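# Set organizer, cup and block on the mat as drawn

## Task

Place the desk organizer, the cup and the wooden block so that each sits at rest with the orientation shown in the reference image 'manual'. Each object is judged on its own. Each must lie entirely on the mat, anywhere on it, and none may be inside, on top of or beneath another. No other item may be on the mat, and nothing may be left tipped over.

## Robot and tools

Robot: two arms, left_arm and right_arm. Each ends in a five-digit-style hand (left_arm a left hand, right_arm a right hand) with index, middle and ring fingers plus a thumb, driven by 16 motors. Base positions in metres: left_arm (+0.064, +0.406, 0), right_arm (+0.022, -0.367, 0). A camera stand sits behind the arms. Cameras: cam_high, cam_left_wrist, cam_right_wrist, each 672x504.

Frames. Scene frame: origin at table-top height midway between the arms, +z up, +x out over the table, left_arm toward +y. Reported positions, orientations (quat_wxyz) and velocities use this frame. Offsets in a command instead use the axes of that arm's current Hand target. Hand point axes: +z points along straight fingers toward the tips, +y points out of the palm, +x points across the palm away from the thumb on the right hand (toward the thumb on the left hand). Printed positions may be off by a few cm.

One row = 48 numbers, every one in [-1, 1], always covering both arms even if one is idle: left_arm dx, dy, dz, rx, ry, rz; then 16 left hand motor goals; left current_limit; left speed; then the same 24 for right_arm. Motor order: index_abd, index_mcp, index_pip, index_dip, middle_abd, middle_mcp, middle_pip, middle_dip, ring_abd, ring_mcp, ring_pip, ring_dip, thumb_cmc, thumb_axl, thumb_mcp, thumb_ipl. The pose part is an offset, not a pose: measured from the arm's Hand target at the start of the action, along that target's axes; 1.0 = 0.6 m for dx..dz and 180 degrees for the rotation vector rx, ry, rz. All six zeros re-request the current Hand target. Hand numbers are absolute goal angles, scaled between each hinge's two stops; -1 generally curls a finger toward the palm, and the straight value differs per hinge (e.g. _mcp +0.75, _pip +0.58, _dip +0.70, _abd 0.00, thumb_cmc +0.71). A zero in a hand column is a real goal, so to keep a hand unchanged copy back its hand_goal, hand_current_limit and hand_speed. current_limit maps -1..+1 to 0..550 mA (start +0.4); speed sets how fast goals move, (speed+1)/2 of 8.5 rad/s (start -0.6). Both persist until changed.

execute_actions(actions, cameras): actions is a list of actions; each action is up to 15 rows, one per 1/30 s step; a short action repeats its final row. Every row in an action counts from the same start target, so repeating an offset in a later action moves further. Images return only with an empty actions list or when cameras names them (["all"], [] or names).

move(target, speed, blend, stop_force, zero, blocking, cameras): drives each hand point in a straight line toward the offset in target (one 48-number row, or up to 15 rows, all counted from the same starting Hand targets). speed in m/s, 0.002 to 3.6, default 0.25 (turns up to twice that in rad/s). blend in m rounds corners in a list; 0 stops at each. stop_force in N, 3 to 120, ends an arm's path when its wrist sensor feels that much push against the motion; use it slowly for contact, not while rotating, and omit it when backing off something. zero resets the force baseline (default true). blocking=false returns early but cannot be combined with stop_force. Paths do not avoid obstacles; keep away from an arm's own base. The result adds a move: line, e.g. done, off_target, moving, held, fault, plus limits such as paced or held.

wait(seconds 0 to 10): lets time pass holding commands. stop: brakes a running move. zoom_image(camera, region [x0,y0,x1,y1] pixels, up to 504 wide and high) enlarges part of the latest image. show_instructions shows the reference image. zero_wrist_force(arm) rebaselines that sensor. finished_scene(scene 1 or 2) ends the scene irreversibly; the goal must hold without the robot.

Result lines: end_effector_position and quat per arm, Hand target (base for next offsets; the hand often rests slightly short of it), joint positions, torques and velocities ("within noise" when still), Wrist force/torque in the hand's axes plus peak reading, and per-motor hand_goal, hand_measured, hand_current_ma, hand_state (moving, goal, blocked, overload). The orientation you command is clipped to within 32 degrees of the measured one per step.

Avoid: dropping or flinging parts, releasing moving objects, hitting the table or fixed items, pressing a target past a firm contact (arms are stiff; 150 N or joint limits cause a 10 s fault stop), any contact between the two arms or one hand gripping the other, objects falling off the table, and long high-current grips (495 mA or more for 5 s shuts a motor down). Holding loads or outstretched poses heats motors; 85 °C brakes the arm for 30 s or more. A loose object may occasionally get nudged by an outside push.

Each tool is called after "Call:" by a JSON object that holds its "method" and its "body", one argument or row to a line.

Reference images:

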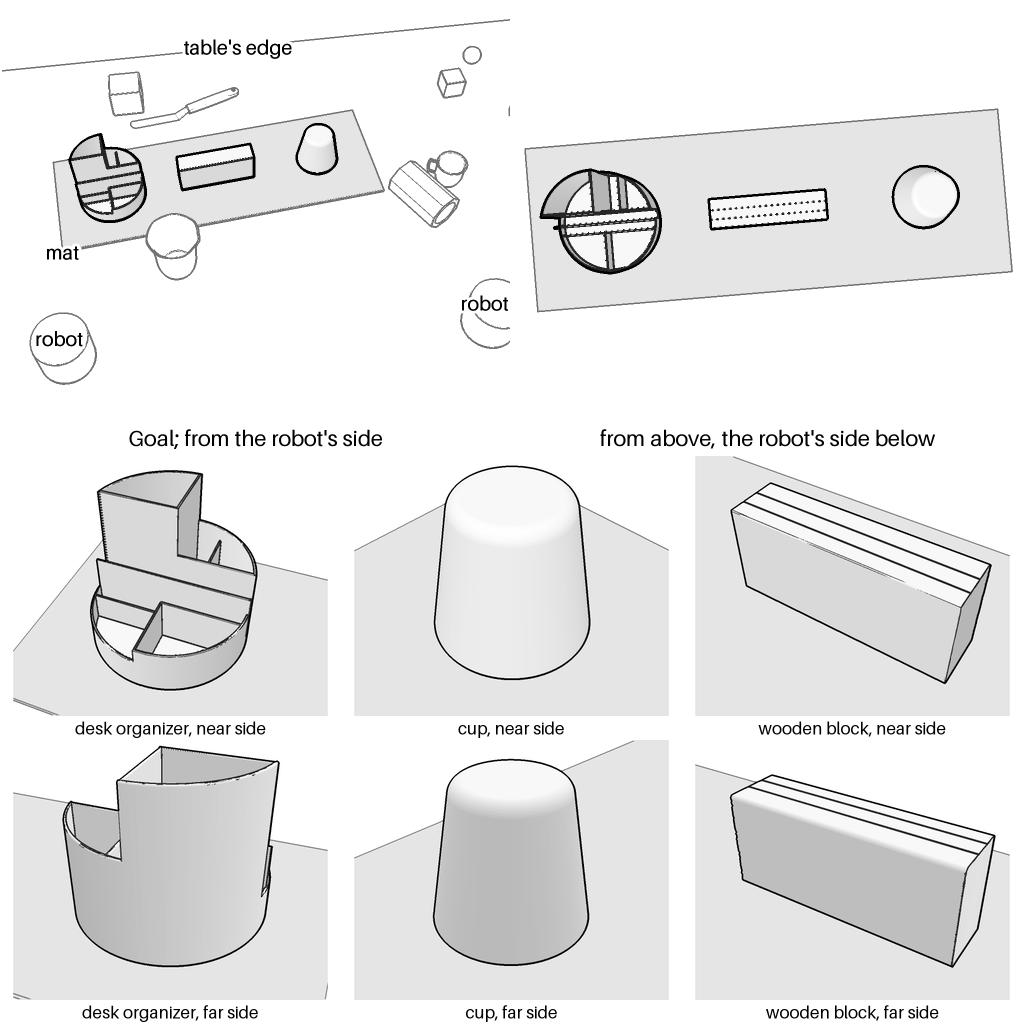

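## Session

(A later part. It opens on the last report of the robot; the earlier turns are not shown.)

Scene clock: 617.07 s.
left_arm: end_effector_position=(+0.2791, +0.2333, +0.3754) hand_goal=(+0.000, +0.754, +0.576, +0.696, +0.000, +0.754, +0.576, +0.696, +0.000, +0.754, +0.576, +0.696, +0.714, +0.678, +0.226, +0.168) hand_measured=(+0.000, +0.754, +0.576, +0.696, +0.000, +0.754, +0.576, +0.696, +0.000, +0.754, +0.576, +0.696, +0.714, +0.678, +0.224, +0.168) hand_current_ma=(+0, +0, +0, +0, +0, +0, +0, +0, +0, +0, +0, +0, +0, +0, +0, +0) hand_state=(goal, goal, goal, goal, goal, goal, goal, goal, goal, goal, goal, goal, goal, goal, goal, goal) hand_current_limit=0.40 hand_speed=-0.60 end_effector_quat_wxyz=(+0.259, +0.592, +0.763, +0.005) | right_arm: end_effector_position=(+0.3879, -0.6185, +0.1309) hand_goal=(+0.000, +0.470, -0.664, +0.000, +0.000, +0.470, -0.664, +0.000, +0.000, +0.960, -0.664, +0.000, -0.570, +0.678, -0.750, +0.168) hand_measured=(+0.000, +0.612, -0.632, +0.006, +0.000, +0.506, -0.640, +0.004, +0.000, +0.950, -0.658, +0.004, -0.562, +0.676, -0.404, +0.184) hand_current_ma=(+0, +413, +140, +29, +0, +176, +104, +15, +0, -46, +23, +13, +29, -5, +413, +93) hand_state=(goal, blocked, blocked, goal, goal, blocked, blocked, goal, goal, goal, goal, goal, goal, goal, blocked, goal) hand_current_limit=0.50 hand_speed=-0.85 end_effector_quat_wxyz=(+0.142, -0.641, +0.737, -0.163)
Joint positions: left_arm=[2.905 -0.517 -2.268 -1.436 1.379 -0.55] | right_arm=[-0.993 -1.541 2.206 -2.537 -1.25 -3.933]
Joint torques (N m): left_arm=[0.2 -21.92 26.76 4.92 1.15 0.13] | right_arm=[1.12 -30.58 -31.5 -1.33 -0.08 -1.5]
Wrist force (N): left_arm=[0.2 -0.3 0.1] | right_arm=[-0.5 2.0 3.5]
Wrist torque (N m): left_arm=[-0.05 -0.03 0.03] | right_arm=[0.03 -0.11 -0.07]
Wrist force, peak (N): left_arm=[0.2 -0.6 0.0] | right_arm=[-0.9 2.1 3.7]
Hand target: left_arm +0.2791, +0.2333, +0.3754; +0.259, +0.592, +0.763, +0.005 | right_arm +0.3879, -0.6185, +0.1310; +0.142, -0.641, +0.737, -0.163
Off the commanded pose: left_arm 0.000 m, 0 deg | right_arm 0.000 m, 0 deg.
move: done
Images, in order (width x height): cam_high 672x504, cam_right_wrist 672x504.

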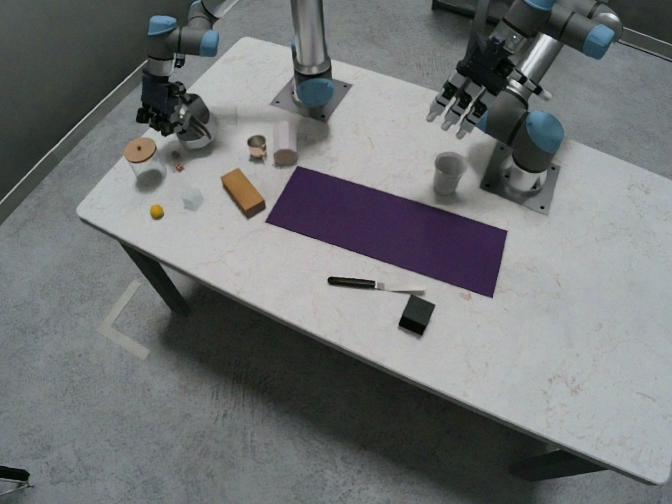

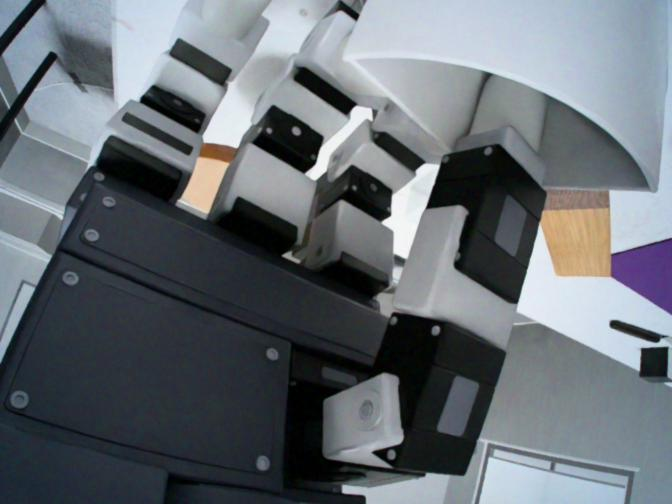

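Call:
{"method": "move", "body": {
  "target": [-0.13,0.105,-0.288,0,0,0, 0,0.754,0.576,0.696, 0,0.754,0.576,0.696, 0,0.754,0.576,0.696, 0.714,0.678,0.226,0.168, 0.4,-0.6, 0,-0.0917,-0.1963,0,0,0, 0,0.44,-0.664,0, 0,0.44,-0.664,0, 0,0.959,-0.664,0, -0.571,0.678,-0.85,0.168, 0.7,-0.85],
  "speed": 0.06,
  "cameras": ["cam_high","cam_right_wrist"]
}}

Call:
{"method": "zoom_image", "body": {
  "camera": "cam_high",
  "region": [130, 30, 250, 150]
}}

Scene clock: 670.17 s.
left_arm: end_effector_position=(+0.2794, +0.2333, +0.5751) hand_goal=(+0.000, +0.754, +0.576, +0.696, +0.000, +0.754, +0.576, +0.696, +0.000, +0.754, +0.576, +0.696, +0.714, +0.678, +0.226, +0.168) hand_measured=(+0.000, +0.754, +0.576, +0.696, +0.000, +0.754, +0.576, +0.696, +0.000, +0.754, +0.576, +0.696, +0.714, +0.678, +0.224, +0.168) hand_current_ma=(+0, +0, +0, +0, +0, +0, +0, +0, +0, +0, +0, +0, +0, +0, +0, +0) hand_state=(goal, goal, goal, goal, goal, goal, goal, goal, goal, goal, goal, goal, goal, goal, goal, goal) hand_current_limit=0.40 hand_speed=-0.60 end_effector_quat_wxyz=(+0.259, +0.592, +0.763, +0.005) | right_arm: end_effector_position=(+0.3879, -0.6186, +0.2609) hand_goal=(+0.000, +0.440, -0.664, +0.000, +0.000, +0.440, -0.664, +0.000, +0.000, +0.960, -0.664, +0.000, -0.570, +0.678, -0.850, +0.168) hand_measured=(+0.000, +0.612, -0.628, +0.008, +0.000, +0.480, -0.640, +0.004, +0.000, +0.950, -0.658, +0.004, -0.560, +0.680, -0.404, +0.186) hand_current_ma=(+0, +468, +156, +35, +0, +192, +104, +15, +0, -46, +23, +13, +44, +9, +468, +103) hand_state=(goal, blocked, blocked, goal, goal, blocked, blocked, goal, goal, goal, goal, goal, goal, goal, blocked, goal) hand_current_limit=0.70 hand_speed=-0.85 end_effector_quat_wxyz=(+0.142, -0.641, +0.737, -0.163)
Joint positions: left_arm=[2.905 -0.774 -1.678 -1.769 1.379 -0.55] | right_arm=[-0.993 -1.702 1.982 -2.153 -1.25 -3.933]
Joint torques (N m): left_arm=[11.45 -19.77 25.16 0.12 -3.19 2.31] | right_arm=[-11.07 -27.06 -34.78 -1.28 1.32 -1.23]
Wrist force (N): left_arm=[0.2 -0.4 -0.4] | right_arm=[-0.7 2.5 2.8]
Wrist torque (N m): left_arm=[-0.02 -0.04 -0.01] | right_arm=[0.05 -0.14 -0.06]
Wrist force, peak (N): left_arm=[0.7 0.1 -0.3] | right_arm=[-0.7 2.2 3.9]
Hand target: left_arm +0.2794, +0.2333, +0.5752; +0.259, +0.592, +0.763, +0.005 | right_arm +0.3879, -0.6186, +0.2609; +0.142, -0.641, +0.737, -0.163
Off the commanded pose: left_arm 0.000 m, 0 deg | right_arm 0.000 m, 0 deg.
move: done
Images, in order (width x height): cam_high 672x504, cam_right_wrist 672x504.

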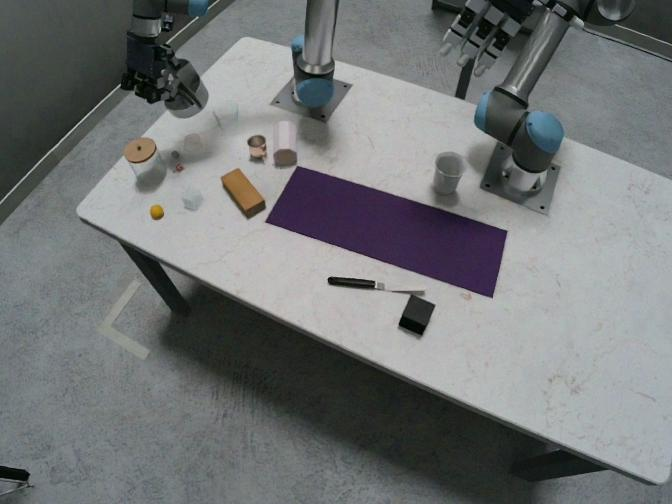

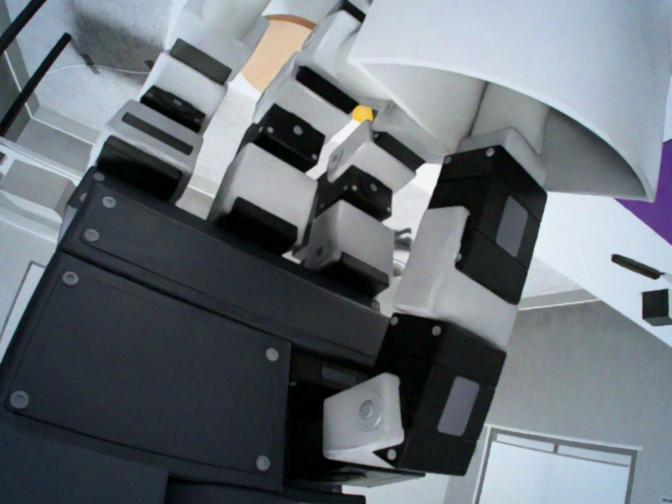

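Scaled by 4.200 from the camera's 672x504 image, which has a finer 960x720 frame.

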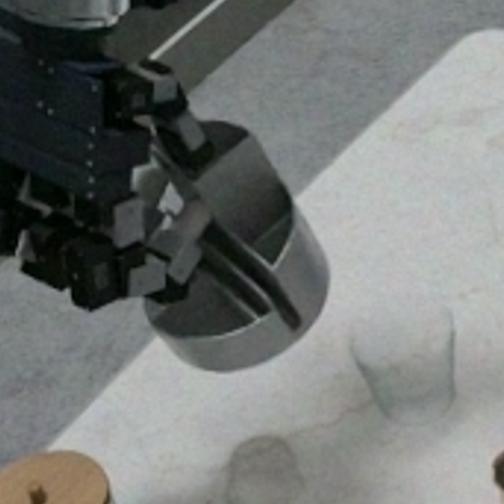

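Call:
{"method": "move", "body": {
  "target": [0,0,0,0,0,0, 0,0.754,0.576,0.696, 0,0.754,0.576,0.696, 0,0.754,0.576,0.696, 0.714,0.678,0.226,0.168, 0.4,-0.6, -0.6157,0.0295,-0.0138,0,0.195,0.4178, 0,0.44,-0.664,0, 0,0.44,-0.664,0, 0,0.959,-0.664,0, -0.571,0.678,-0.85,0.168, 0.7,-0.85],
  "speed": 0.2,
  "cameras": ["cam_high"]
}}

Scene clock: 706.40 s.
left_arm: end_effector_position=(+0.2794, +0.2333, +0.5752) hand_goal=(+0.000, +0.754, +0.576, +0.696, +0.000, +0.754, +0.576, +0.696, +0.000, +0.754, +0.576, +0.696, +0.714, +0.678, +0.226, +0.168) hand_measured=(+0.000, +0.754, +0.576, +0.696, +0.000, +0.754, +0.576, +0.696, +0.000, +0.754, +0.576, +0.696, +0.714, +0.678, +0.224, +0.168) hand_current_ma=(+0, +0, +0, +0, +0, +0, +0, +0, +0, +0, +0, +0, +0, +0, +0, +0) hand_state=(goal, goal, goal, goal, goal, goal, goal, goal, goal, goal, goal, goal, goal, goal, goal, goal) hand_current_limit=0.40 hand_speed=-0.60 end_effector_quat_wxyz=(+0.259, +0.592, +0.763, +0.005) | right_arm: end_effector_position=(+0.4197, -0.2501, +0.2612) hand_goal=(+0.000, +0.440, -0.664, +0.000, +0.000, +0.440, -0.664, +0.000, +0.000, +0.960, -0.664, +0.000, -0.570, +0.678, -0.850, +0.168) hand_measured=(+0.000, +0.612, -0.628, +0.008, +0.000, +0.480, -0.640, +0.004, +0.000, +0.950, -0.658, +0.004, -0.560, +0.680, -0.404, +0.186) hand_current_ma=(+0, +468, +156, +35, +0, +192, +104, +15, +0, -45, +23, +13, +44, +9, +468, +103) hand_state=(goal, blocked, blocked, goal, goal, blocked, blocked, goal, goal, goal, goal, goal, goal, goal, blocked, goal) hand_current_limit=0.70 hand_speed=-0.85 end_effector_quat_wxyz=(-0.002, +0.008, +0.976, -0.216)
Joint positions: left_arm=[2.905 -0.774 -1.678 -1.77 1.379 -0.55] | right_arm=[-0.003 -1.831 2.002 -1.729 -2.007 -1.541]
Joint torques (N m): left_arm=[12.67 -18.43 25.38 0.17 -2.99 2.36] | right_arm=[11.87 -3.85 -37.32 -0.98 -2.4 1.39]
Wrist force (N): left_arm=[0.3 -0.3 -0.4] | right_arm=[-0.6 2.8 3.0]
Wrist torque (N m): left_arm=[0.00 -0.06 -0.01] | right_arm=[0.05 -0.20 -0.07]
Wrist force, peak (N): left_arm=[0.5 -0.5 -0.6] | right_arm=[-0.8 3.3 2.8]
Hand target: left_arm +0.2794, +0.2333, +0.5752; +0.259, +0.592, +0.763, +0.005 | right_arm +0.4197, -0.2500, +0.2612; -0.002, +0.008, +0.976, -0.216
Off the commanded pose: left_arm 0.000 m, 0 deg | right_arm 0.000 m, 0 deg.
move: done
Images, in order (width x height): cam_high 672x504.

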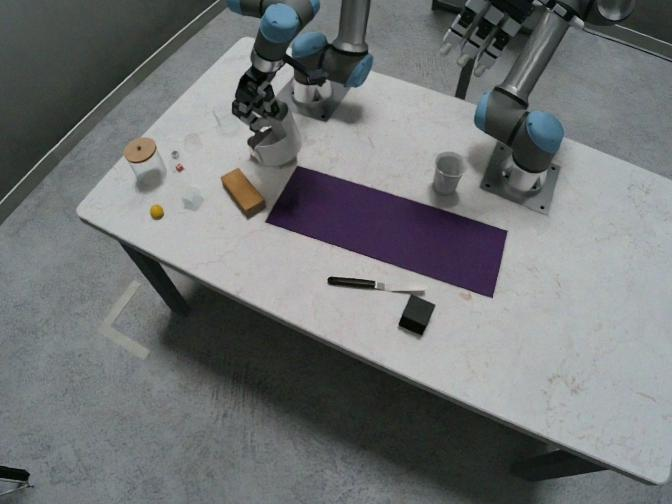

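Call:
{"method": "move", "body": {
  "target": [0,0,0,0,0,0, 0,0.754,0.576,0.696, 0,0.754,0.576,0.696, 0,0.754,0.576,0.696, 0.714,0.678,0.226,0.168, 0.4,-0.6, -0.044,0.5443,-0.2541,0,0.195,0.4178, 0,0.44,-0.664,0, 0,0.44,-0.664,0, 0,0.959,-0.664,0, -0.571,0.678,-0.85,0.168, 0.7,-0.85],
  "speed": 0.2,
  "cameras": ["cam_high","cam_right_wrist"]
}}

Call:
{"method": "zoom_image", "body": {
  "camera": "cam_high",
  "region": [310, 110, 460, 260]
}}

Call:
{"method": "zoom_image", "body": {
  "camera": "cam_high",
  "region": [110, 80, 270, 230]
}}

Scene clock: 719.27 s.
left_arm: end_effector_position=(+0.2794, +0.2333, +0.5752) hand_goal=(+0.000, +0.754, +0.576, +0.696, +0.000, +0.754, +0.576, +0.696, +0.000, +0.754, +0.576, +0.696, +0.714, +0.678, +0.226, +0.168) hand_measured=(+0.000, +0.754, +0.576, +0.696, +0.000, +0.754, +0.576, +0.696, +0.000, +0.754, +0.576, +0.696, +0.714, +0.678, +0.224, +0.168) hand_current_ma=(+0, +0, +0, +0, +0, +0, +0, +0, +0, +0, +0, +0, +0, +0, +0, +0) hand_state=(goal, goal, goal, goal, goal, goal, goal, goal, goal, goal, goal, goal, goal, goal, goal, goal) hand_current_limit=0.40 hand_speed=-0.60 end_effector_quat_wxyz=(+0.259, +0.592, +0.763, +0.005) | right_arm: end_effector_position=(+0.4521, +0.1098, +0.2615) hand_goal=(+0.000, +0.440, -0.664, +0.000, +0.000, +0.440, -0.664, +0.000, +0.000, +0.960, -0.664, +0.000, -0.570, +0.678, -0.850, +0.168) hand_measured=(+0.000, +0.612, -0.628, +0.008, +0.000, +0.480, -0.640, +0.004, +0.000, +0.950, -0.658, +0.004, -0.560, +0.680, -0.404, +0.186) hand_current_ma=(+0, +468, +156, +35, +0, +192, +104, +15, +0, -45, +23, +13, +44, +9, +467, +103) hand_state=(goal, blocked, blocked, goal, goal, blocked, blocked, goal, goal, goal, goal, goal, goal, goal, blocked, goal) hand_current_limit=0.70 hand_speed=-0.85 end_effector_quat_wxyz=(-0.145, +0.653, +0.726, -0.161)
Joint positions: left_arm=[2.905 -0.774 -1.678 -1.77 1.379 -0.55] | right_arm=[0.629 -1.149 1.168 -1.209 -1.353 0.494]
Joint torques (N m): left_arm=[12.16 -18.69 24.38 -0.01 -2.93 2.18] | right_arm=[12.91 -31.24 -34.98 -0.12 2.13 1.5]
Wrist force (N): left_arm=[0.3 -0.2 -0.4] | right_arm=[-0.6 2.2 3.0]
Wrist torque (N m): left_arm=[0.00 -0.06 -0.01] | right_arm=[0.02 -0.16 -0.07]
Wrist force, peak (N): left_arm=[0.7 -0.5 -0.4] | right_arm=[-0.6 2.7 3.2]
Hand target: left_arm +0.2794, +0.2333, +0.5752; +0.259, +0.592, +0.763, +0.005 | right_arm +0.4521, +0.1099, +0.2615; -0.145, +0.653, +0.726, -0.161
Off the commanded pose: left_arm 0.000 m, 0 deg | right_arm 0.000 m, 0 deg.
move: done
Images, in order (width x height): cam_high 672x504, cam_right_wrist 672x504.

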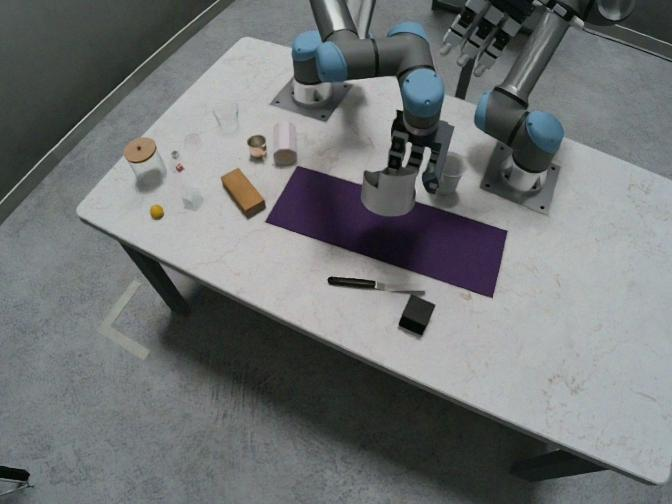

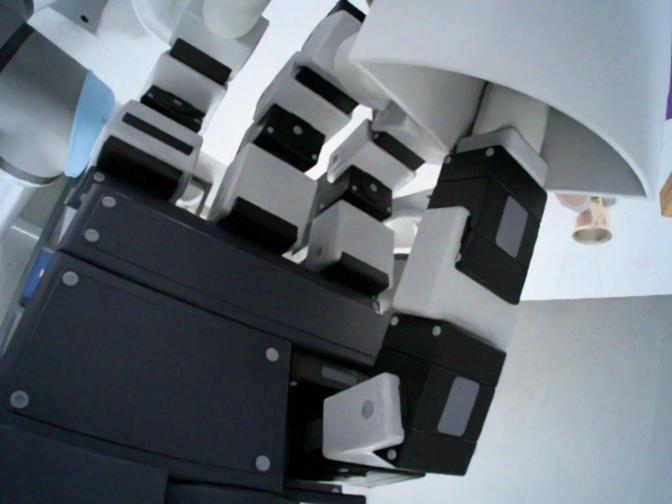

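Scaled by 3.360 from the camera's 672x504 image, which has a finer 960x720 frame.

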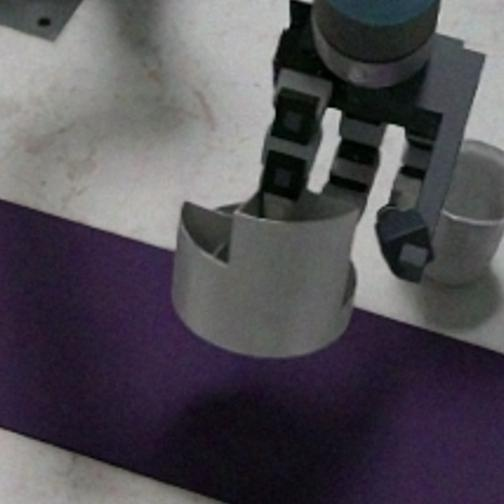

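Scaled by 3.150 from the camera's 672x504 image, which has a finer 960x720 frame.

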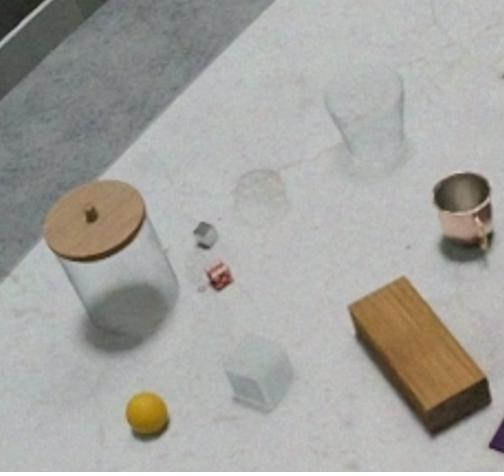

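Call:
{"method": "move", "body": {
  "target": [
    [0,0,0,0,0,0, 0,0.754,0.576,0.696, 0,0.754,0.576,0.696, 0,0.754,0.576,0.696, 0.714,0.678,0.226,0.168, 0.4,-0.6, 0,0.0740,0.1585,0,0,0, 0,0.44,-0.664,0, 0,0.44,-0.664,0, 0,0.959,-0.664,0, -0.571,0.678,-0.85,0.168, 0.7,-0.85],
    [0,0,0,0,0,0, 0,0.754,0.576,0.696, 0,0.754,0.576,0.696, 0,0.754,0.576,0.696, 0.714,0.678,0.226,0.168, 0.4,-0.6, 0,0.1175,0.2515,0,0,0, 0,0.44,-0.664,0, 0,0.44,-0.664,0, 0,0.959,-0.664,0, -0.571,0.678,-0.85,0.168, 0.7,-0.85]
  ],
  "speed": [0.1,0.03],
  "stop_force": 7,
  "cameras": ["cam_high","cam_right_wrist"]
}}

Call:
{"method": "zoom_image", "body": {
  "camera": "cam_high",
  "region": [310, 130, 460, 280]
}}

Scene clock: 751.93 s.
left_arm: end_effector_position=(+0.2794, +0.2333, +0.5752) hand_goal=(+0.000, +0.754, +0.576, +0.696, +0.000, +0.754, +0.576, +0.696, +0.000, +0.754, +0.576, +0.696, +0.714, +0.678, +0.226, +0.168) hand_measured=(+0.000, +0.754, +0.576, +0.696, +0.000, +0.754, +0.576, +0.696, +0.000, +0.754, +0.576, +0.696, +0.714, +0.678, +0.224, +0.168) hand_current_ma=(+0, +0, +0, +0, +0, +0, +0, +0, +0, +0, +0, +0, +0, +0, +0, +0) hand_state=(goal, goal, goal, goal, goal, goal, goal, goal, goal, goal, goal, goal, goal, goal, goal, goal) hand_current_limit=0.40 hand_speed=-0.60 end_effector_quat_wxyz=(+0.259, +0.592, +0.763, +0.005) | right_arm: end_effector_position=(+0.4522, +0.1100, +0.1054) hand_goal=(+0.000, +0.440, -0.664, +0.000, +0.000, +0.440, -0.664, +0.000, +0.000, +0.960, -0.664, +0.000, -0.570, +0.678, -0.850, +0.168) hand_measured=(+0.000, +0.578, -0.636, -0.002, +0.000, +0.460, -0.656, +0.000, +0.000, +0.950, -0.658, +0.004, -0.554, +0.678, -0.388, +0.190) hand_current_ma=(+1, +468, +123, -4, +0, +97, +35, +1, +0, -45, +22, +13, +66, +1, +468, +127) hand_state=(goal, blocked, blocked, goal, goal, blocked, goal, goal, goal, goal, goal, goal, goal, goal, blocked, blocked) hand_current_limit=0.70 hand_speed=-0.85 end_effector_quat_wxyz=(-0.145, +0.653, +0.726, -0.161)
Joint positions: left_arm=[2.905 -0.774 -1.678 -1.77 1.379 -0.55] | right_arm=[0.629 -1.071 1.461 -1.58 -1.352 0.494]
Joint torques (N m): left_arm=[12.74 -16.76 25.02 0.34 -2.96 2.01] | right_arm=[13.33 -50.98 -34.06 -0.2 1.98 1.37]
Wrist force (N): left_arm=[0.4 -0.4 -0.3] | right_arm=[-0.8 1.3 2.6]
Wrist torque (N m): left_arm=[-0.04 -0.06 0.00] | right_arm=[0.06 -0.17 -0.07]
Wrist force, peak (N): left_arm=[0.6 -0.3 -0.6] | right_arm=[1.0 1.2 -4.4]
Hand target: left_arm +0.2794, +0.2333, +0.5752; +0.259, +0.592, +0.763, +0.005 | right_arm +0.4522, +0.1100, +0.1054; -0.145, +0.653, +0.726, -0.161 (not the last commanded pose)
Off the commanded pose: left_arm 0.000 m, 0 deg | right_arm 0.010 m, 0 deg.
move: contact (right_arm); path passed 1 of 2 targets
Images, in order (width x height): cam_high 672x504, cam_right_wrist 672x504.

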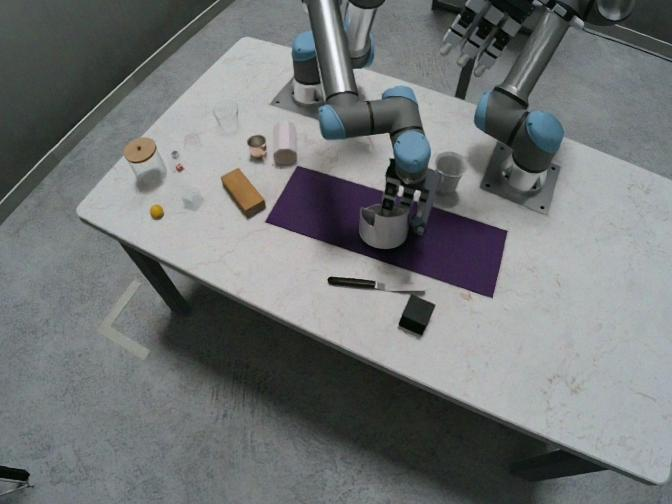

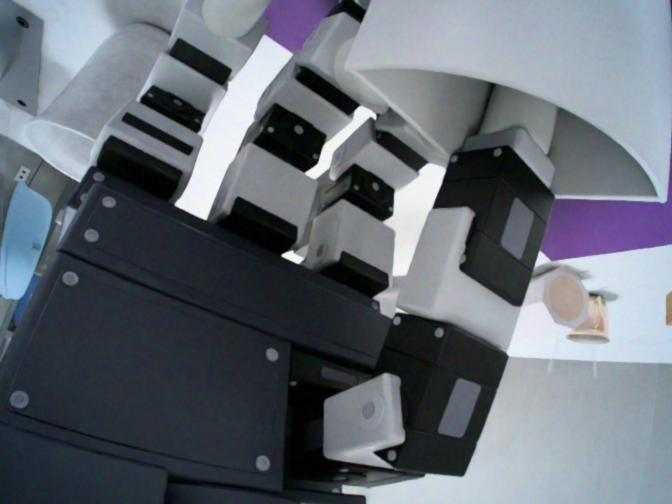

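Scaled by 3.360 from the camera's 672x504 image, which has a finer 960x720 frame.

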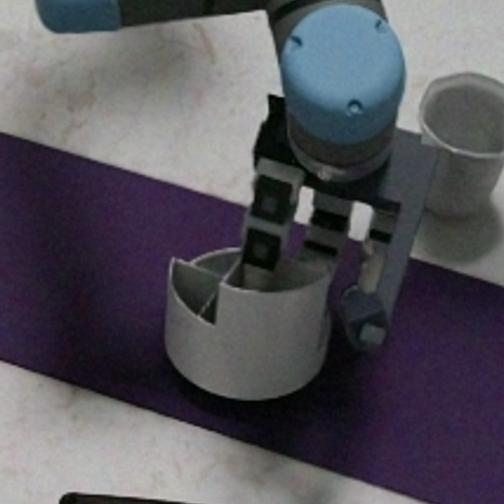

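Call:
{"method": "move", "body": {
  "target": [0,0,0,0,0,0, 0,0.754,0.576,0.696, 0,0.754,0.576,0.696, 0,0.754,0.576,0.696, 0.714,0.678,0.226,0.168, 0.4,-0.6, 0,0.0085,0.0181,0,0,0, 0,0.44,-0.664,0, 0,0.44,-0.664,0, 0,0.959,-0.664,0, -0.571,0.678,-0.85,0.168, 0.7,-0.85],
  "speed": 0.02,
  "stop_force": 12,
  "cameras": ["cam_high"]
}}

Call:
{"method": "zoom_image", "body": {
  "camera": "cam_high",
  "region": [340, 160, 430, 260]
}}

Scene clock: 760.53 s.
left_arm: end_effector_position=(+0.2794, +0.2333, +0.5752) hand_goal=(+0.000, +0.754, +0.576, +0.696, +0.000, +0.754, +0.576, +0.696, +0.000, +0.754, +0.576, +0.696, +0.714, +0.678, +0.226, +0.168) hand_measured=(+0.000, +0.754, +0.576, +0.696, +0.000, +0.754, +0.576, +0.696, +0.000, +0.754, +0.576, +0.696, +0.714, +0.678, +0.224, +0.168) hand_current_ma=(+0, +0, +0, +0, +0, +0, +0, +0, +0, +0, +0, +0, +0, +0, +0, +0) hand_state=(goal, goal, goal, goal, goal, goal, goal, goal, goal, goal, goal, goal, goal, goal, goal, goal) hand_current_limit=0.40 hand_speed=-0.60 end_effector_quat_wxyz=(+0.259, +0.592, +0.763, +0.005) | right_arm: end_effector_position=(+0.4522, +0.1100, +0.0934) hand_goal=(+0.000, +0.440, -0.664, +0.000, +0.000, +0.440, -0.664, +0.000, +0.000, +0.960, -0.664, +0.000, -0.570, +0.678, -0.850, +0.168) hand_measured=(+0.000, +0.562, -0.636, +0.002, +0.000, +0.462, -0.654, +0.000, +0.000, +0.950, -0.658, +0.004, -0.564, +0.680, -0.354, +0.190) hand_current_ma=(+1, +468, +123, +8, +0, +99, +44, +1, +0, -45, +22, +13, +25, +9, +468, +127) hand_state=(goal, blocked, blocked, goal, goal, blocked, goal, goal, goal, goal, goal, goal, goal, goal, blocked, blocked) hand_current_limit=0.70 hand_speed=-0.85 end_effector_quat_wxyz=(-0.145, +0.653, +0.726, -0.161)
Joint positions: left_arm=[2.905 -0.774 -1.678 -1.77 1.379 -0.55] | right_arm=[0.629 -1.06 1.477 -1.607 -1.352 0.494]
Joint torques (N m): left_arm=[12.25 -14.28 25.24 0.03 -2.94 1.83] | right_arm=[6.1 -31.51 -9.26 -3.31 1.25 -1.11]
Wrist force (N): left_arm=[0.3 -0.2 -0.3] | right_arm=[0.7 1.5 -2.9]
Wrist torque (N m): left_arm=[-0.01 -0.06 -0.01] | right_arm=[0.12 -0.41 -0.02]
Wrist force, peak (N): left_arm=[0.6 -0.3 -0.6] | right_arm=[1.0 1.3 -7.0]
Hand target: left_arm +0.2794, +0.2333, +0.5752; +0.259, +0.592, +0.763, +0.005 | right_arm +0.4522, +0.1100, +0.0934; -0.145, +0.653, +0.726, -0.161
Off the commanded pose: left_arm 0.000 m, 0 deg | right_arm 0.000 m, 0 deg.
move: done
Images, in order (width x height): cam_high 672x504.

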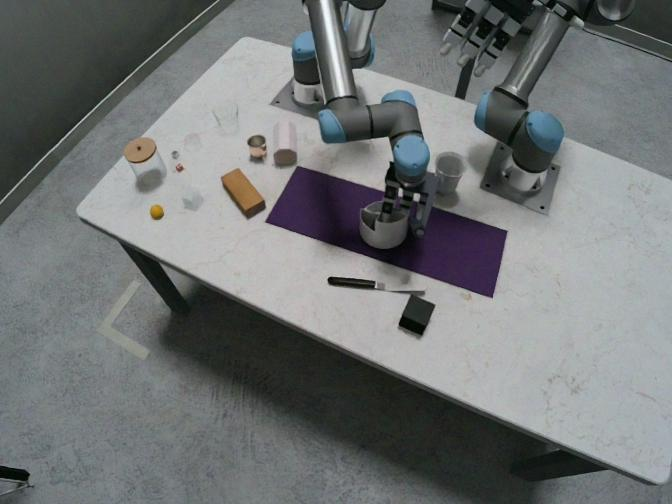

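Scaled by 5.040 from the camera's 672x504 image, which has a finer 960x720 frame.

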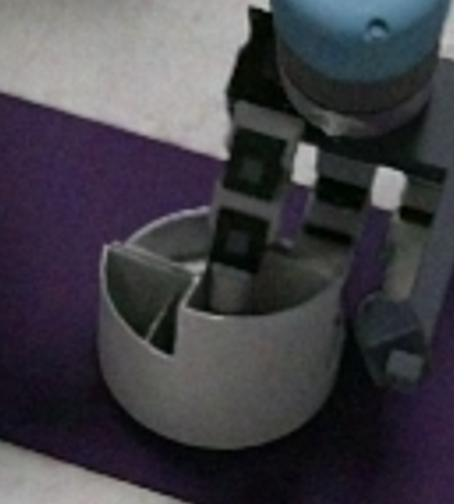

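Call:
{"method": "execute_actions", "body": {
  "actions": [
    [[0,0,0,0,0,0, 0,0.754,0.576,0.696, 0,0.754,0.576,0.696, 0,0.754,0.576,0.696, 0.714,0.678,0.226,0.168, 0.4,-0.6, 0,0,0,0,0,0, 0,0.959,-0.664,0, 0,0.959,-0.664,0, 0,0.959,-0.664,0, -0.571,0.678,-0.2,0.168, 0.4,-0.8]],
    [[0,0,0,0,0,0, 0,0.754,0.576,0.696, 0,0.754,0.576,0.696, 0,0.754,0.576,0.696, 0.714,0.678,0.226,0.168, 0.4,-0.6, 0,0,0,0,0,0, 0,0.959,-0.664,0, 0,0.959,-0.664,0, 0,0.959,-0.664,0, -0.571,0.678,-0.2,0.168, 0.4,-0.8]]
  ],
  "cameras": ["cam_high"]
}}

Call:
{"method": "zoom_image", "body": {
  "camera": "cam_high",
  "region": [340, 160, 430, 260]
}}

Scene clock: 767.00 s.
left_arm: end_effector_position=(+0.2794, +0.2333, +0.5752) hand_goal=(+0.000, +0.754, +0.576, +0.696, +0.000, +0.754, +0.576, +0.696, +0.000, +0.754, +0.576, +0.696, +0.714, +0.678, +0.226, +0.168) hand_measured=(+0.000, +0.754, +0.576, +0.696, +0.000, +0.754, +0.576, +0.696, +0.000, +0.754, +0.576, +0.696, +0.714, +0.678, +0.224, +0.168) hand_current_ma=(+0, +0, +0, +0, +0, +0, +0, +0, +0, +0, +0, +0, +0, +0, +0, +0) hand_state=(goal, goal, goal, goal, goal, goal, goal, goal, goal, goal, goal, goal, goal, goal, goal, goal) hand_current_limit=0.40 hand_speed=-0.60 end_effector_quat_wxyz=(+0.259, +0.592, +0.763, +0.005) | right_arm: end_effector_position=(+0.4522, +0.1100, +0.0933) hand_goal=(+0.000, +0.960, -0.664, +0.000, +0.000, +0.960, -0.664, +0.000, +0.000, +0.960, -0.664, +0.000, -0.570, +0.678, -0.200, +0.168) hand_measured=(+0.000, +0.950, -0.658, +0.002, +0.000, +0.950, -0.660, +0.000, +0.000, +0.950, -0.658, +0.004, -0.568, +0.678, -0.206, +0.170) hand_current_ma=(+1, -47, +27, +11, +0, -40, +17, +1, +0, -45, +22, +13, +4, +1, -31, +7) hand_state=(goal, goal, goal, goal, goal, goal, goal, goal, goal, goal, goal, goal, goal, goal, goal, goal) hand_current_limit=0.40 hand_speed=-0.80 end_effector_quat_wxyz=(-0.145, +0.653, +0.726, -0.161)
Joint positions: left_arm=[2.905 -0.774 -1.678 -1.77 1.379 -0.55] | right_arm=[0.629 -1.06 1.477 -1.607 -1.352 0.494]
Joint torques (N m): left_arm=[13.07 -13.67 24.99 0.4 -2.9 1.79] | right_arm=[-2.29 -45.61 -30.05 -3.43 -0.48 -0.96]
Wrist force (N): left_arm=[0.5 -0.2 -0.3] | right_arm=[-0.9 1.5 1.7]
Wrist torque (N m): left_arm=[-0.01 -0.07 0.00] | right_arm=[-0.06 -0.17 -0.09]
Wrist force, peak (N): left_arm=[0.6 -0.4 -0.5] | right_arm=[0.7 1.5 -3.0]
Hand target: left_arm +0.2794, +0.2333, +0.5752; +0.259, +0.592, +0.763, +0.005 | right_arm +0.4522, +0.1100, +0.0934; -0.145, +0.653, +0.726, -0.161
Off the commanded pose: left_arm 0.000 m, 0 deg | right_arm 0.000 m, 0 deg.
Images, in order (width x height): cam_high 672x504.

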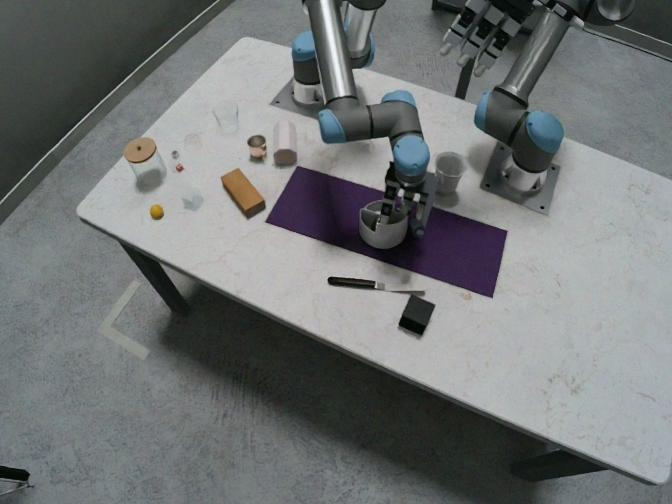

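Scaled by 5.040 from the camera's 672x504 image, which has a finer 960x720 frame.

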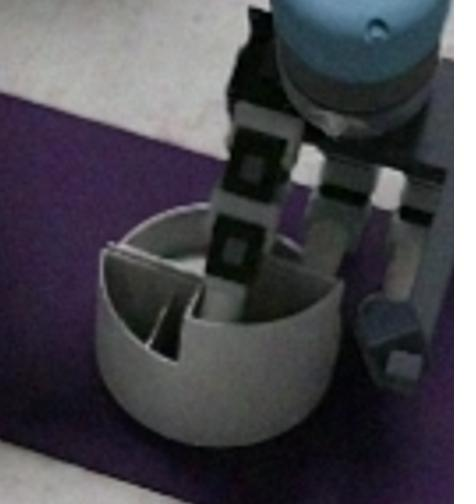

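Call:
{"method": "move", "body": {
  "target": [0,0,0,0,0,0, 0,0.754,0.576,0.696, 0,0.754,0.576,0.696, 0,0.754,0.576,0.696, 0.714,0.678,0.226,0.168, 0.4,-0.6, 0,-0.1317,-0.2822,0,0,0, 0,0.959,-0.664,0, 0,0.959,-0.664,0, 0,0.959,-0.664,0, -0.571,0.678,-0.2,0.168, 0.4,-0.8],
  "speed": 0.2,
  "cameras": ["cam_high","cam_right_wrist"]
}}

Call:
{"method": "zoom_image", "body": {
  "camera": "cam_high",
  "region": [340, 180, 430, 260]
}}

Call:
{"method": "zoom_image", "body": {
  "camera": "cam_high",
  "region": [170, 90, 270, 220]
}}

Scene clock: 777.77 s.
left_arm: end_effector_position=(+0.2794, +0.2333, +0.5752) hand_goal=(+0.000, +0.754, +0.576, +0.696, +0.000, +0.754, +0.576, +0.696, +0.000, +0.754, +0.576, +0.696, +0.714, +0.678, +0.226, +0.168) hand_measured=(+0.000, +0.754, +0.576, +0.696, +0.000, +0.754, +0.576, +0.696, +0.000, +0.754, +0.576, +0.696, +0.714, +0.678, +0.224, +0.168) hand_current_ma=(+0, +0, +0, +0, +0, +0, +0, +0, +0, +0, +0, +0, +0, +0, +0, +0) hand_state=(goal, goal, goal, goal, goal, goal, goal, goal, goal, goal, goal, goal, goal, goal, goal, goal) hand_current_limit=0.40 hand_speed=-0.60 end_effector_quat_wxyz=(+0.259, +0.592, +0.763, +0.005) | right_arm: end_effector_position=(+0.4521, +0.1099, +0.2802) hand_goal=(+0.000, +0.960, -0.664, +0.000, +0.000, +0.960, -0.664, +0.000, +0.000, +0.960, -0.664, +0.000, -0.570, +0.678, -0.200, +0.168) hand_measured=(+0.000, +0.950, -0.658, +0.002, +0.000, +0.952, -0.660, +0.000, +0.000, +0.950, -0.658, +0.004, -0.568, +0.678, -0.206, +0.170) hand_current_ma=(+1, -44, +26, +11, +0, -38, +17, +1, +0, -45, +22, +13, +4, +1, -30, +7) hand_state=(goal, goal, goal, goal, goal, goal, goal, goal, goal, goal, goal, goal, goal, goal, goal, goal) hand_current_limit=0.40 hand_speed=-0.80 end_effector_quat_wxyz=(-0.145, +0.653, +0.726, -0.161)
Joint positions: left_arm=[2.905 -0.774 -1.678 -1.77 1.379 -0.55] | right_arm=[0.629 -1.148 1.12 -1.162 -1.352 0.494]
Joint torques (N m): left_arm=[13.09 -13.34 24.37 0.14 -2.73 1.98] | right_arm=[-6.28 -31.86 -35.67 0.27 -0.37 -1.28]
Wrist force (N): left_arm=[0.4 -0.3 -0.4] | right_arm=[-0.6 1.6 1.8]
Wrist torque (N m): left_arm=[-0.01 -0.06 -0.01] | right_arm=[-0.05 -0.19 -0.02]
Wrist force, peak (N): left_arm=[0.4 -0.5 -0.6] | right_arm=[-0.6 1.9 2.9]
Hand target: left_arm +0.2794, +0.2333, +0.5752; +0.259, +0.592, +0.763, +0.005 | right_arm +0.4522, +0.1099, +0.2802; -0.145, +0.653, +0.726, -0.161
Off the commanded pose: left_arm 0.000 m, 0 deg | right_arm 0.000 m, 0 deg.
move: done
Images, in order (width x height): cam_high 672x504, cam_right_wrist 672x504.

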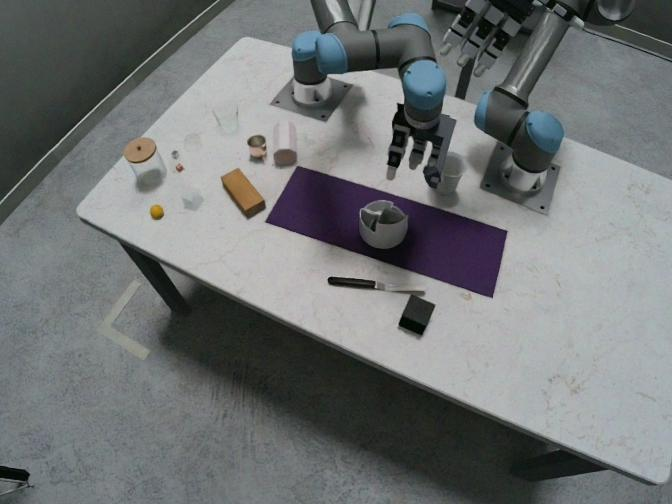

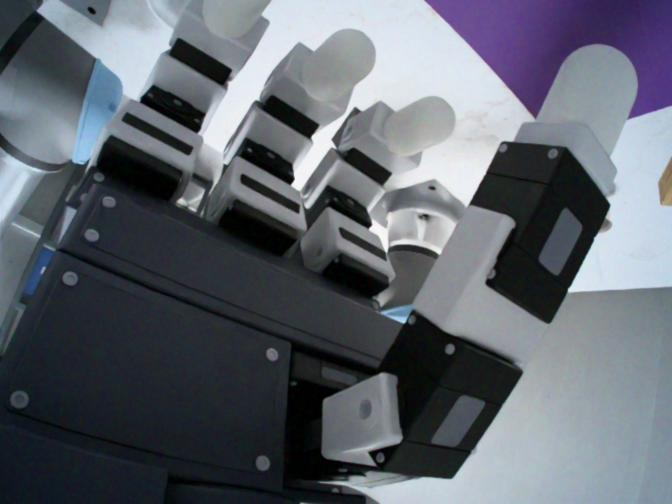

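Scaled by 5.600 from the camera's 672x504 image, which has a finer 960x720 frame.

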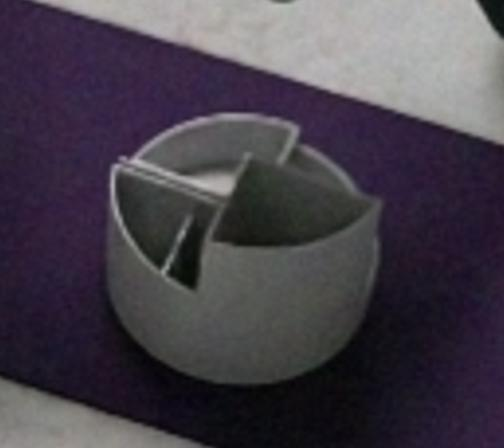

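Scaled by 3.877 from the camera's 672x504 image, which has a finer 960x720 frame.

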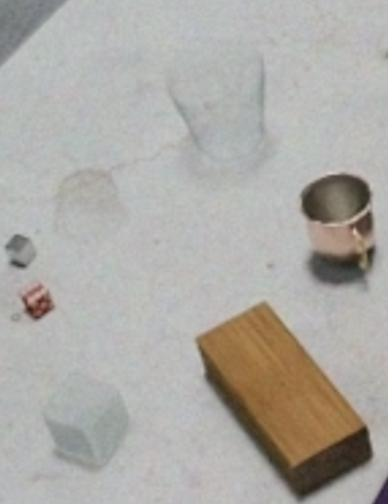

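Call:
{"method": "move", "body": {
  "target": [
    [0,0,0,0,0,0, 0,0.754,0.576,0.696, 0,0.754,0.576,0.696, 0,0.754,0.576,0.696, 0.714,0.678,0.226,0.168, 0.4,-0.6, -0.6142,0.1145,0.0017,0.0758,0.3711,0.4046, 0,1,0.65,-0.174, 0,1,0.869,0.696, 0,1,0.869,0.696, -0.514,0.678,0.506,-0.319, 0.4,-0.6],
    [0,0,0,0,0,0, 0,0.754,0.576,0.696, 0,0.754,0.576,0.696, 0,0.754,0.576,0.696, 0.714,0.678,0.226,0.168, 0.4,-0.6, -0.8327,0.2415,0.1817,0.1011,0.4948,0.5394, 0,1,0.65,-0.174, 0,1,0.869,0.696, 0,1,0.869,0.696, -0.514,0.678,0.506,-0.319, 0.4,-0.6]
  ],
  "speed": 0.3,
  "blend": [0.04,0],
  "cameras": ["cam_high","cam_right_wrist"]
}}

Call:
{"method": "zoom_image", "body": {
  "camera": "cam_high",
  "region": [180, 120, 320, 240]
}}

Scene clock: 945.53 s.
left_arm: end_effector_position=(+0.2794, +0.2333, +0.5752) hand_goal=(+0.000, +0.754, +0.576, +0.696, +0.000, +0.754, +0.576, +0.696, +0.000, +0.754, +0.576, +0.696, +0.714, +0.678, +0.226, +0.168) hand_measured=(+0.000, +0.754, +0.576, +0.696, +0.000, +0.754, +0.576, +0.696, +0.000, +0.754, +0.576, +0.696, +0.714, +0.678, +0.224, +0.168) hand_current_ma=(+0, +0, +0, +0, +0, +0, +0, +0, +0, +0, +0, +0, +0, +0, +0, +0) hand_state=(goal, goal, goal, goal, goal, goal, goal, goal, goal, goal, goal, goal, goal, goal, goal, goal) hand_current_limit=0.40 hand_speed=-0.60 end_effector_quat_wxyz=(+0.259, +0.592, +0.763, +0.005) | right_arm: end_effector_position=(+0.5896, -0.3778, +0.1199) hand_goal=(+0.000, +1.000, +0.650, -0.174, +0.000, +1.000, +0.870, +0.696, +0.000, +1.000, +0.870, +0.696, -0.514, +0.678, +0.506, -0.318) hand_measured=(+0.000, +0.988, +0.644, -0.172, +0.000, +0.990, +0.862, +0.692, +0.000, +0.988, +0.862, +0.694, -0.516, +0.678, +0.498, -0.316) hand_current_ma=(+1, -53, -28, +9, +0, -45, -31, -12, +0, -55, -29, -11, -7, +1, -42, +6) hand_state=(goal, goal, goal, goal, goal, goal, goal, goal, goal, goal, goal, goal, goal, goal, goal, goal) hand_current_limit=0.40 hand_speed=-0.60 end_effector_quat_wxyz=(-0.478, +0.827, -0.257, +0.149)
Joint positions: left_arm=[2.905 -0.774 -1.678 -1.77 1.379 -0.55] | right_arm=[-0.57 -1.286 2.046 -2.41 -0.524 1.662]
Joint torques (N m): left_arm=[12.88 -11.59 24.9 0.1 -2.95 1.97] | right_arm=[-10.6 -21.9 -9.24 -4.67 -0.28 1.29]
Wrist force (N): left_arm=[0.4 -0.4 -0.5] | right_arm=[-0.5 2.5 1.1]
Wrist torque (N m): left_arm=[-0.02 -0.07 0.00] | right_arm=[-0.03 -0.16 0.01]
Wrist force, peak (N): left_arm=[0.5 -0.4 -0.7] | right_arm=[0.1 3.2 1.2]
Hand target: left_arm +0.2794, +0.2333, +0.5752; +0.259, +0.592, +0.763, +0.005 | right_arm +0.5897, -0.3778, +0.1199; -0.478, +0.827, -0.257, +0.149
Off the commanded pose: left_arm 0.000 m, 0 deg | right_arm 0.000 m, 0 deg.
move: done
Images, in order (width x height): cam_high 672x504, cam_right_wrist 672x504.

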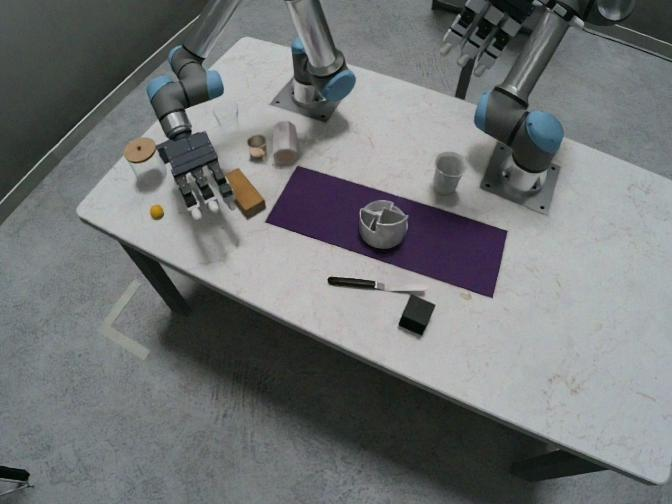

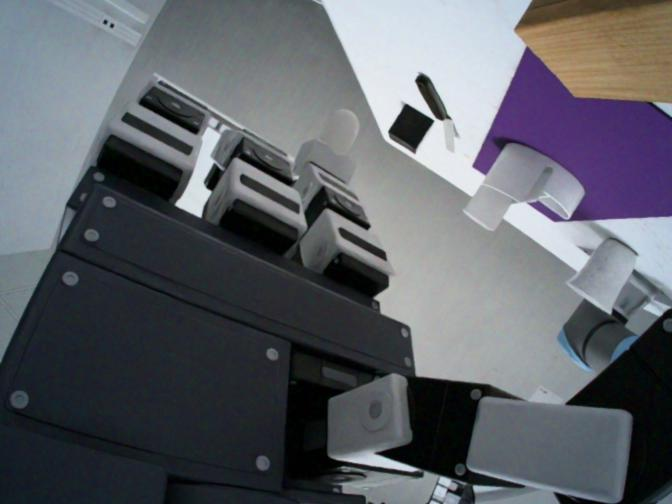

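Scaled by 3.600 from the camera's 672x504 image, which has a finer 960x720 frame.

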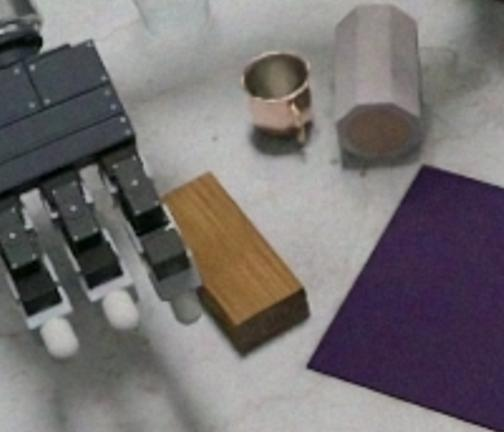

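Call:
{"method": "move", "body": {
  "target": [0,0,0,0,0,0, 0,0.754,0.576,0.696, 0,0.754,0.576,0.696, 0,0.754,0.576,0.696, 0.714,0.678,0.226,0.168, 0.4,-0.6, 0,0.101,0.0583,0,0,0, 0,1,0.65,-0.174, 0,1,0.869,0.696, 0,1,0.869,0.696, -0.514,0.678,0.506,-0.319, 0.4,-0.6],
  "speed": 0.12,
  "stop_force": 6,
  "cameras": ["cam_high","cam_right_wrist"]
}}

Call:
{"method": "zoom_image", "body": {
  "camera": "cam_high",
  "region": [180, 120, 320, 240]
}}

Scene clock: 961.23 s.
left_arm: end_effector_position=(+0.2794, +0.2333, +0.5752) hand_goal=(+0.000, +0.754, +0.576, +0.696, +0.000, +0.754, +0.576, +0.696, +0.000, +0.754, +0.576, +0.696, +0.714, +0.678, +0.226, +0.168) hand_measured=(+0.000, +0.754, +0.576, +0.696, +0.000, +0.754, +0.576, +0.696, +0.000, +0.754, +0.576, +0.696, +0.714, +0.678, +0.224, +0.168) hand_current_ma=(+0, +0, +0, +0, +0, +0, +0, +0, +0, +0, +0, +0, +0, +0, +0, +0) hand_state=(goal, goal, goal, goal, goal, goal, goal, goal, goal, goal, goal, goal, goal, goal, goal, goal) hand_current_limit=0.40 hand_speed=-0.60 end_effector_quat_wxyz=(+0.259, +0.592, +0.763, +0.005) | right_arm: end_effector_position=(+0.5897, -0.3778, +0.0499) hand_goal=(+0.000, +1.000, +0.650, -0.174, +0.000, +1.000, +0.870, +0.696, +0.000, +1.000, +0.870, +0.696, -0.514, +0.678, +0.506, -0.318) hand_measured=(+0.000, +0.988, +0.644, -0.172, +0.000, +0.990, +0.862, +0.692, +0.000, +0.988, +0.862, +0.694, -0.516, +0.678, +0.498, -0.316) hand_current_ma=(+1, -53, -28, +9, +0, -45, -31, -12, +0, -55, -29, -11, -7, +1, -40, +6) hand_state=(goal, goal, goal, goal, goal, goal, goal, goal, goal, goal, goal, goal, goal, goal, goal, goal) hand_current_limit=0.40 hand_speed=-0.60 end_effector_quat_wxyz=(-0.478, +0.827, -0.257, +0.149)
Joint positions: left_arm=[2.905 -0.774 -1.678 -1.77 1.379 -0.55] | right_arm=[-0.57 -1.144 2.095 -2.602 -0.524 1.663]
Joint torques (N m): left_arm=[13.42 -9.64 25.63 0.2 -2.58 2.07] | right_arm=[13.56 -23.79 -5.21 -4.87 -0.1 1.26]
Wrist force (N): left_arm=[0.3 -0.3 -0.4] | right_arm=[-0.1 2.4 1.3]
Wrist torque (N m): left_arm=[-0.01 -0.05 -0.02] | right_arm=[-0.04 -0.20 0.04]
Wrist force, peak (N): left_arm=[0.3 -0.4 -0.7] | right_arm=[0.0 3.0 1.7]
Hand target: left_arm +0.2794, +0.2333, +0.5752; +0.259, +0.592, +0.763, +0.005 | right_arm +0.5897, -0.3778, +0.0499; -0.478, +0.827, -0.257, +0.149
Off the commanded pose: left_arm 0.000 m, 0 deg | right_arm 0.000 m, 0 deg.
move: done
Images, in order (width x height): cam_high 672x504, cam_right_wrist 672x504.

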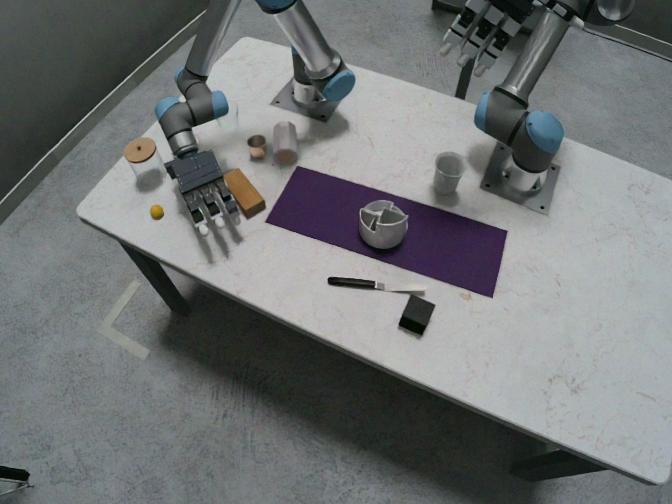

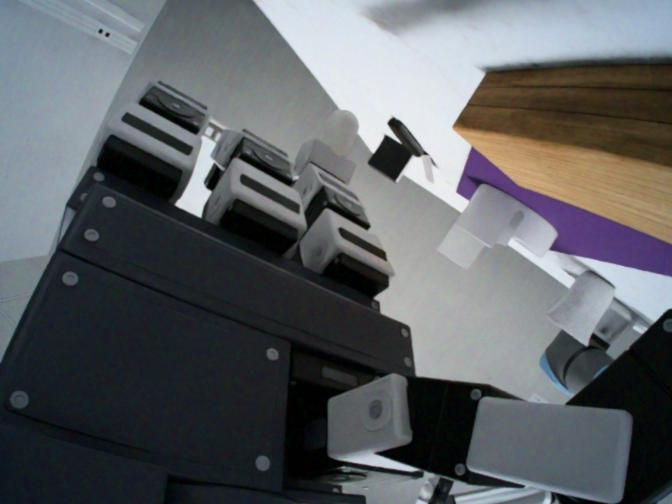

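Scaled by 3.600 from the camera's 672x504 image, which has a finer 960x720 frame.

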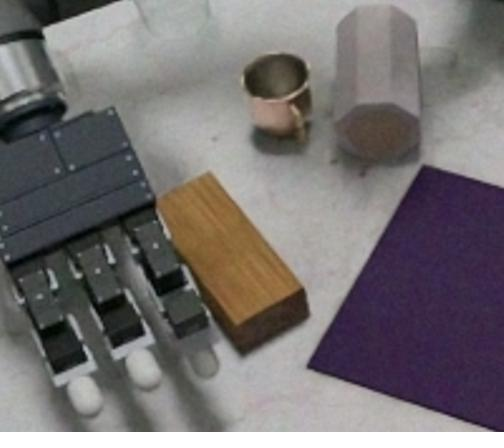

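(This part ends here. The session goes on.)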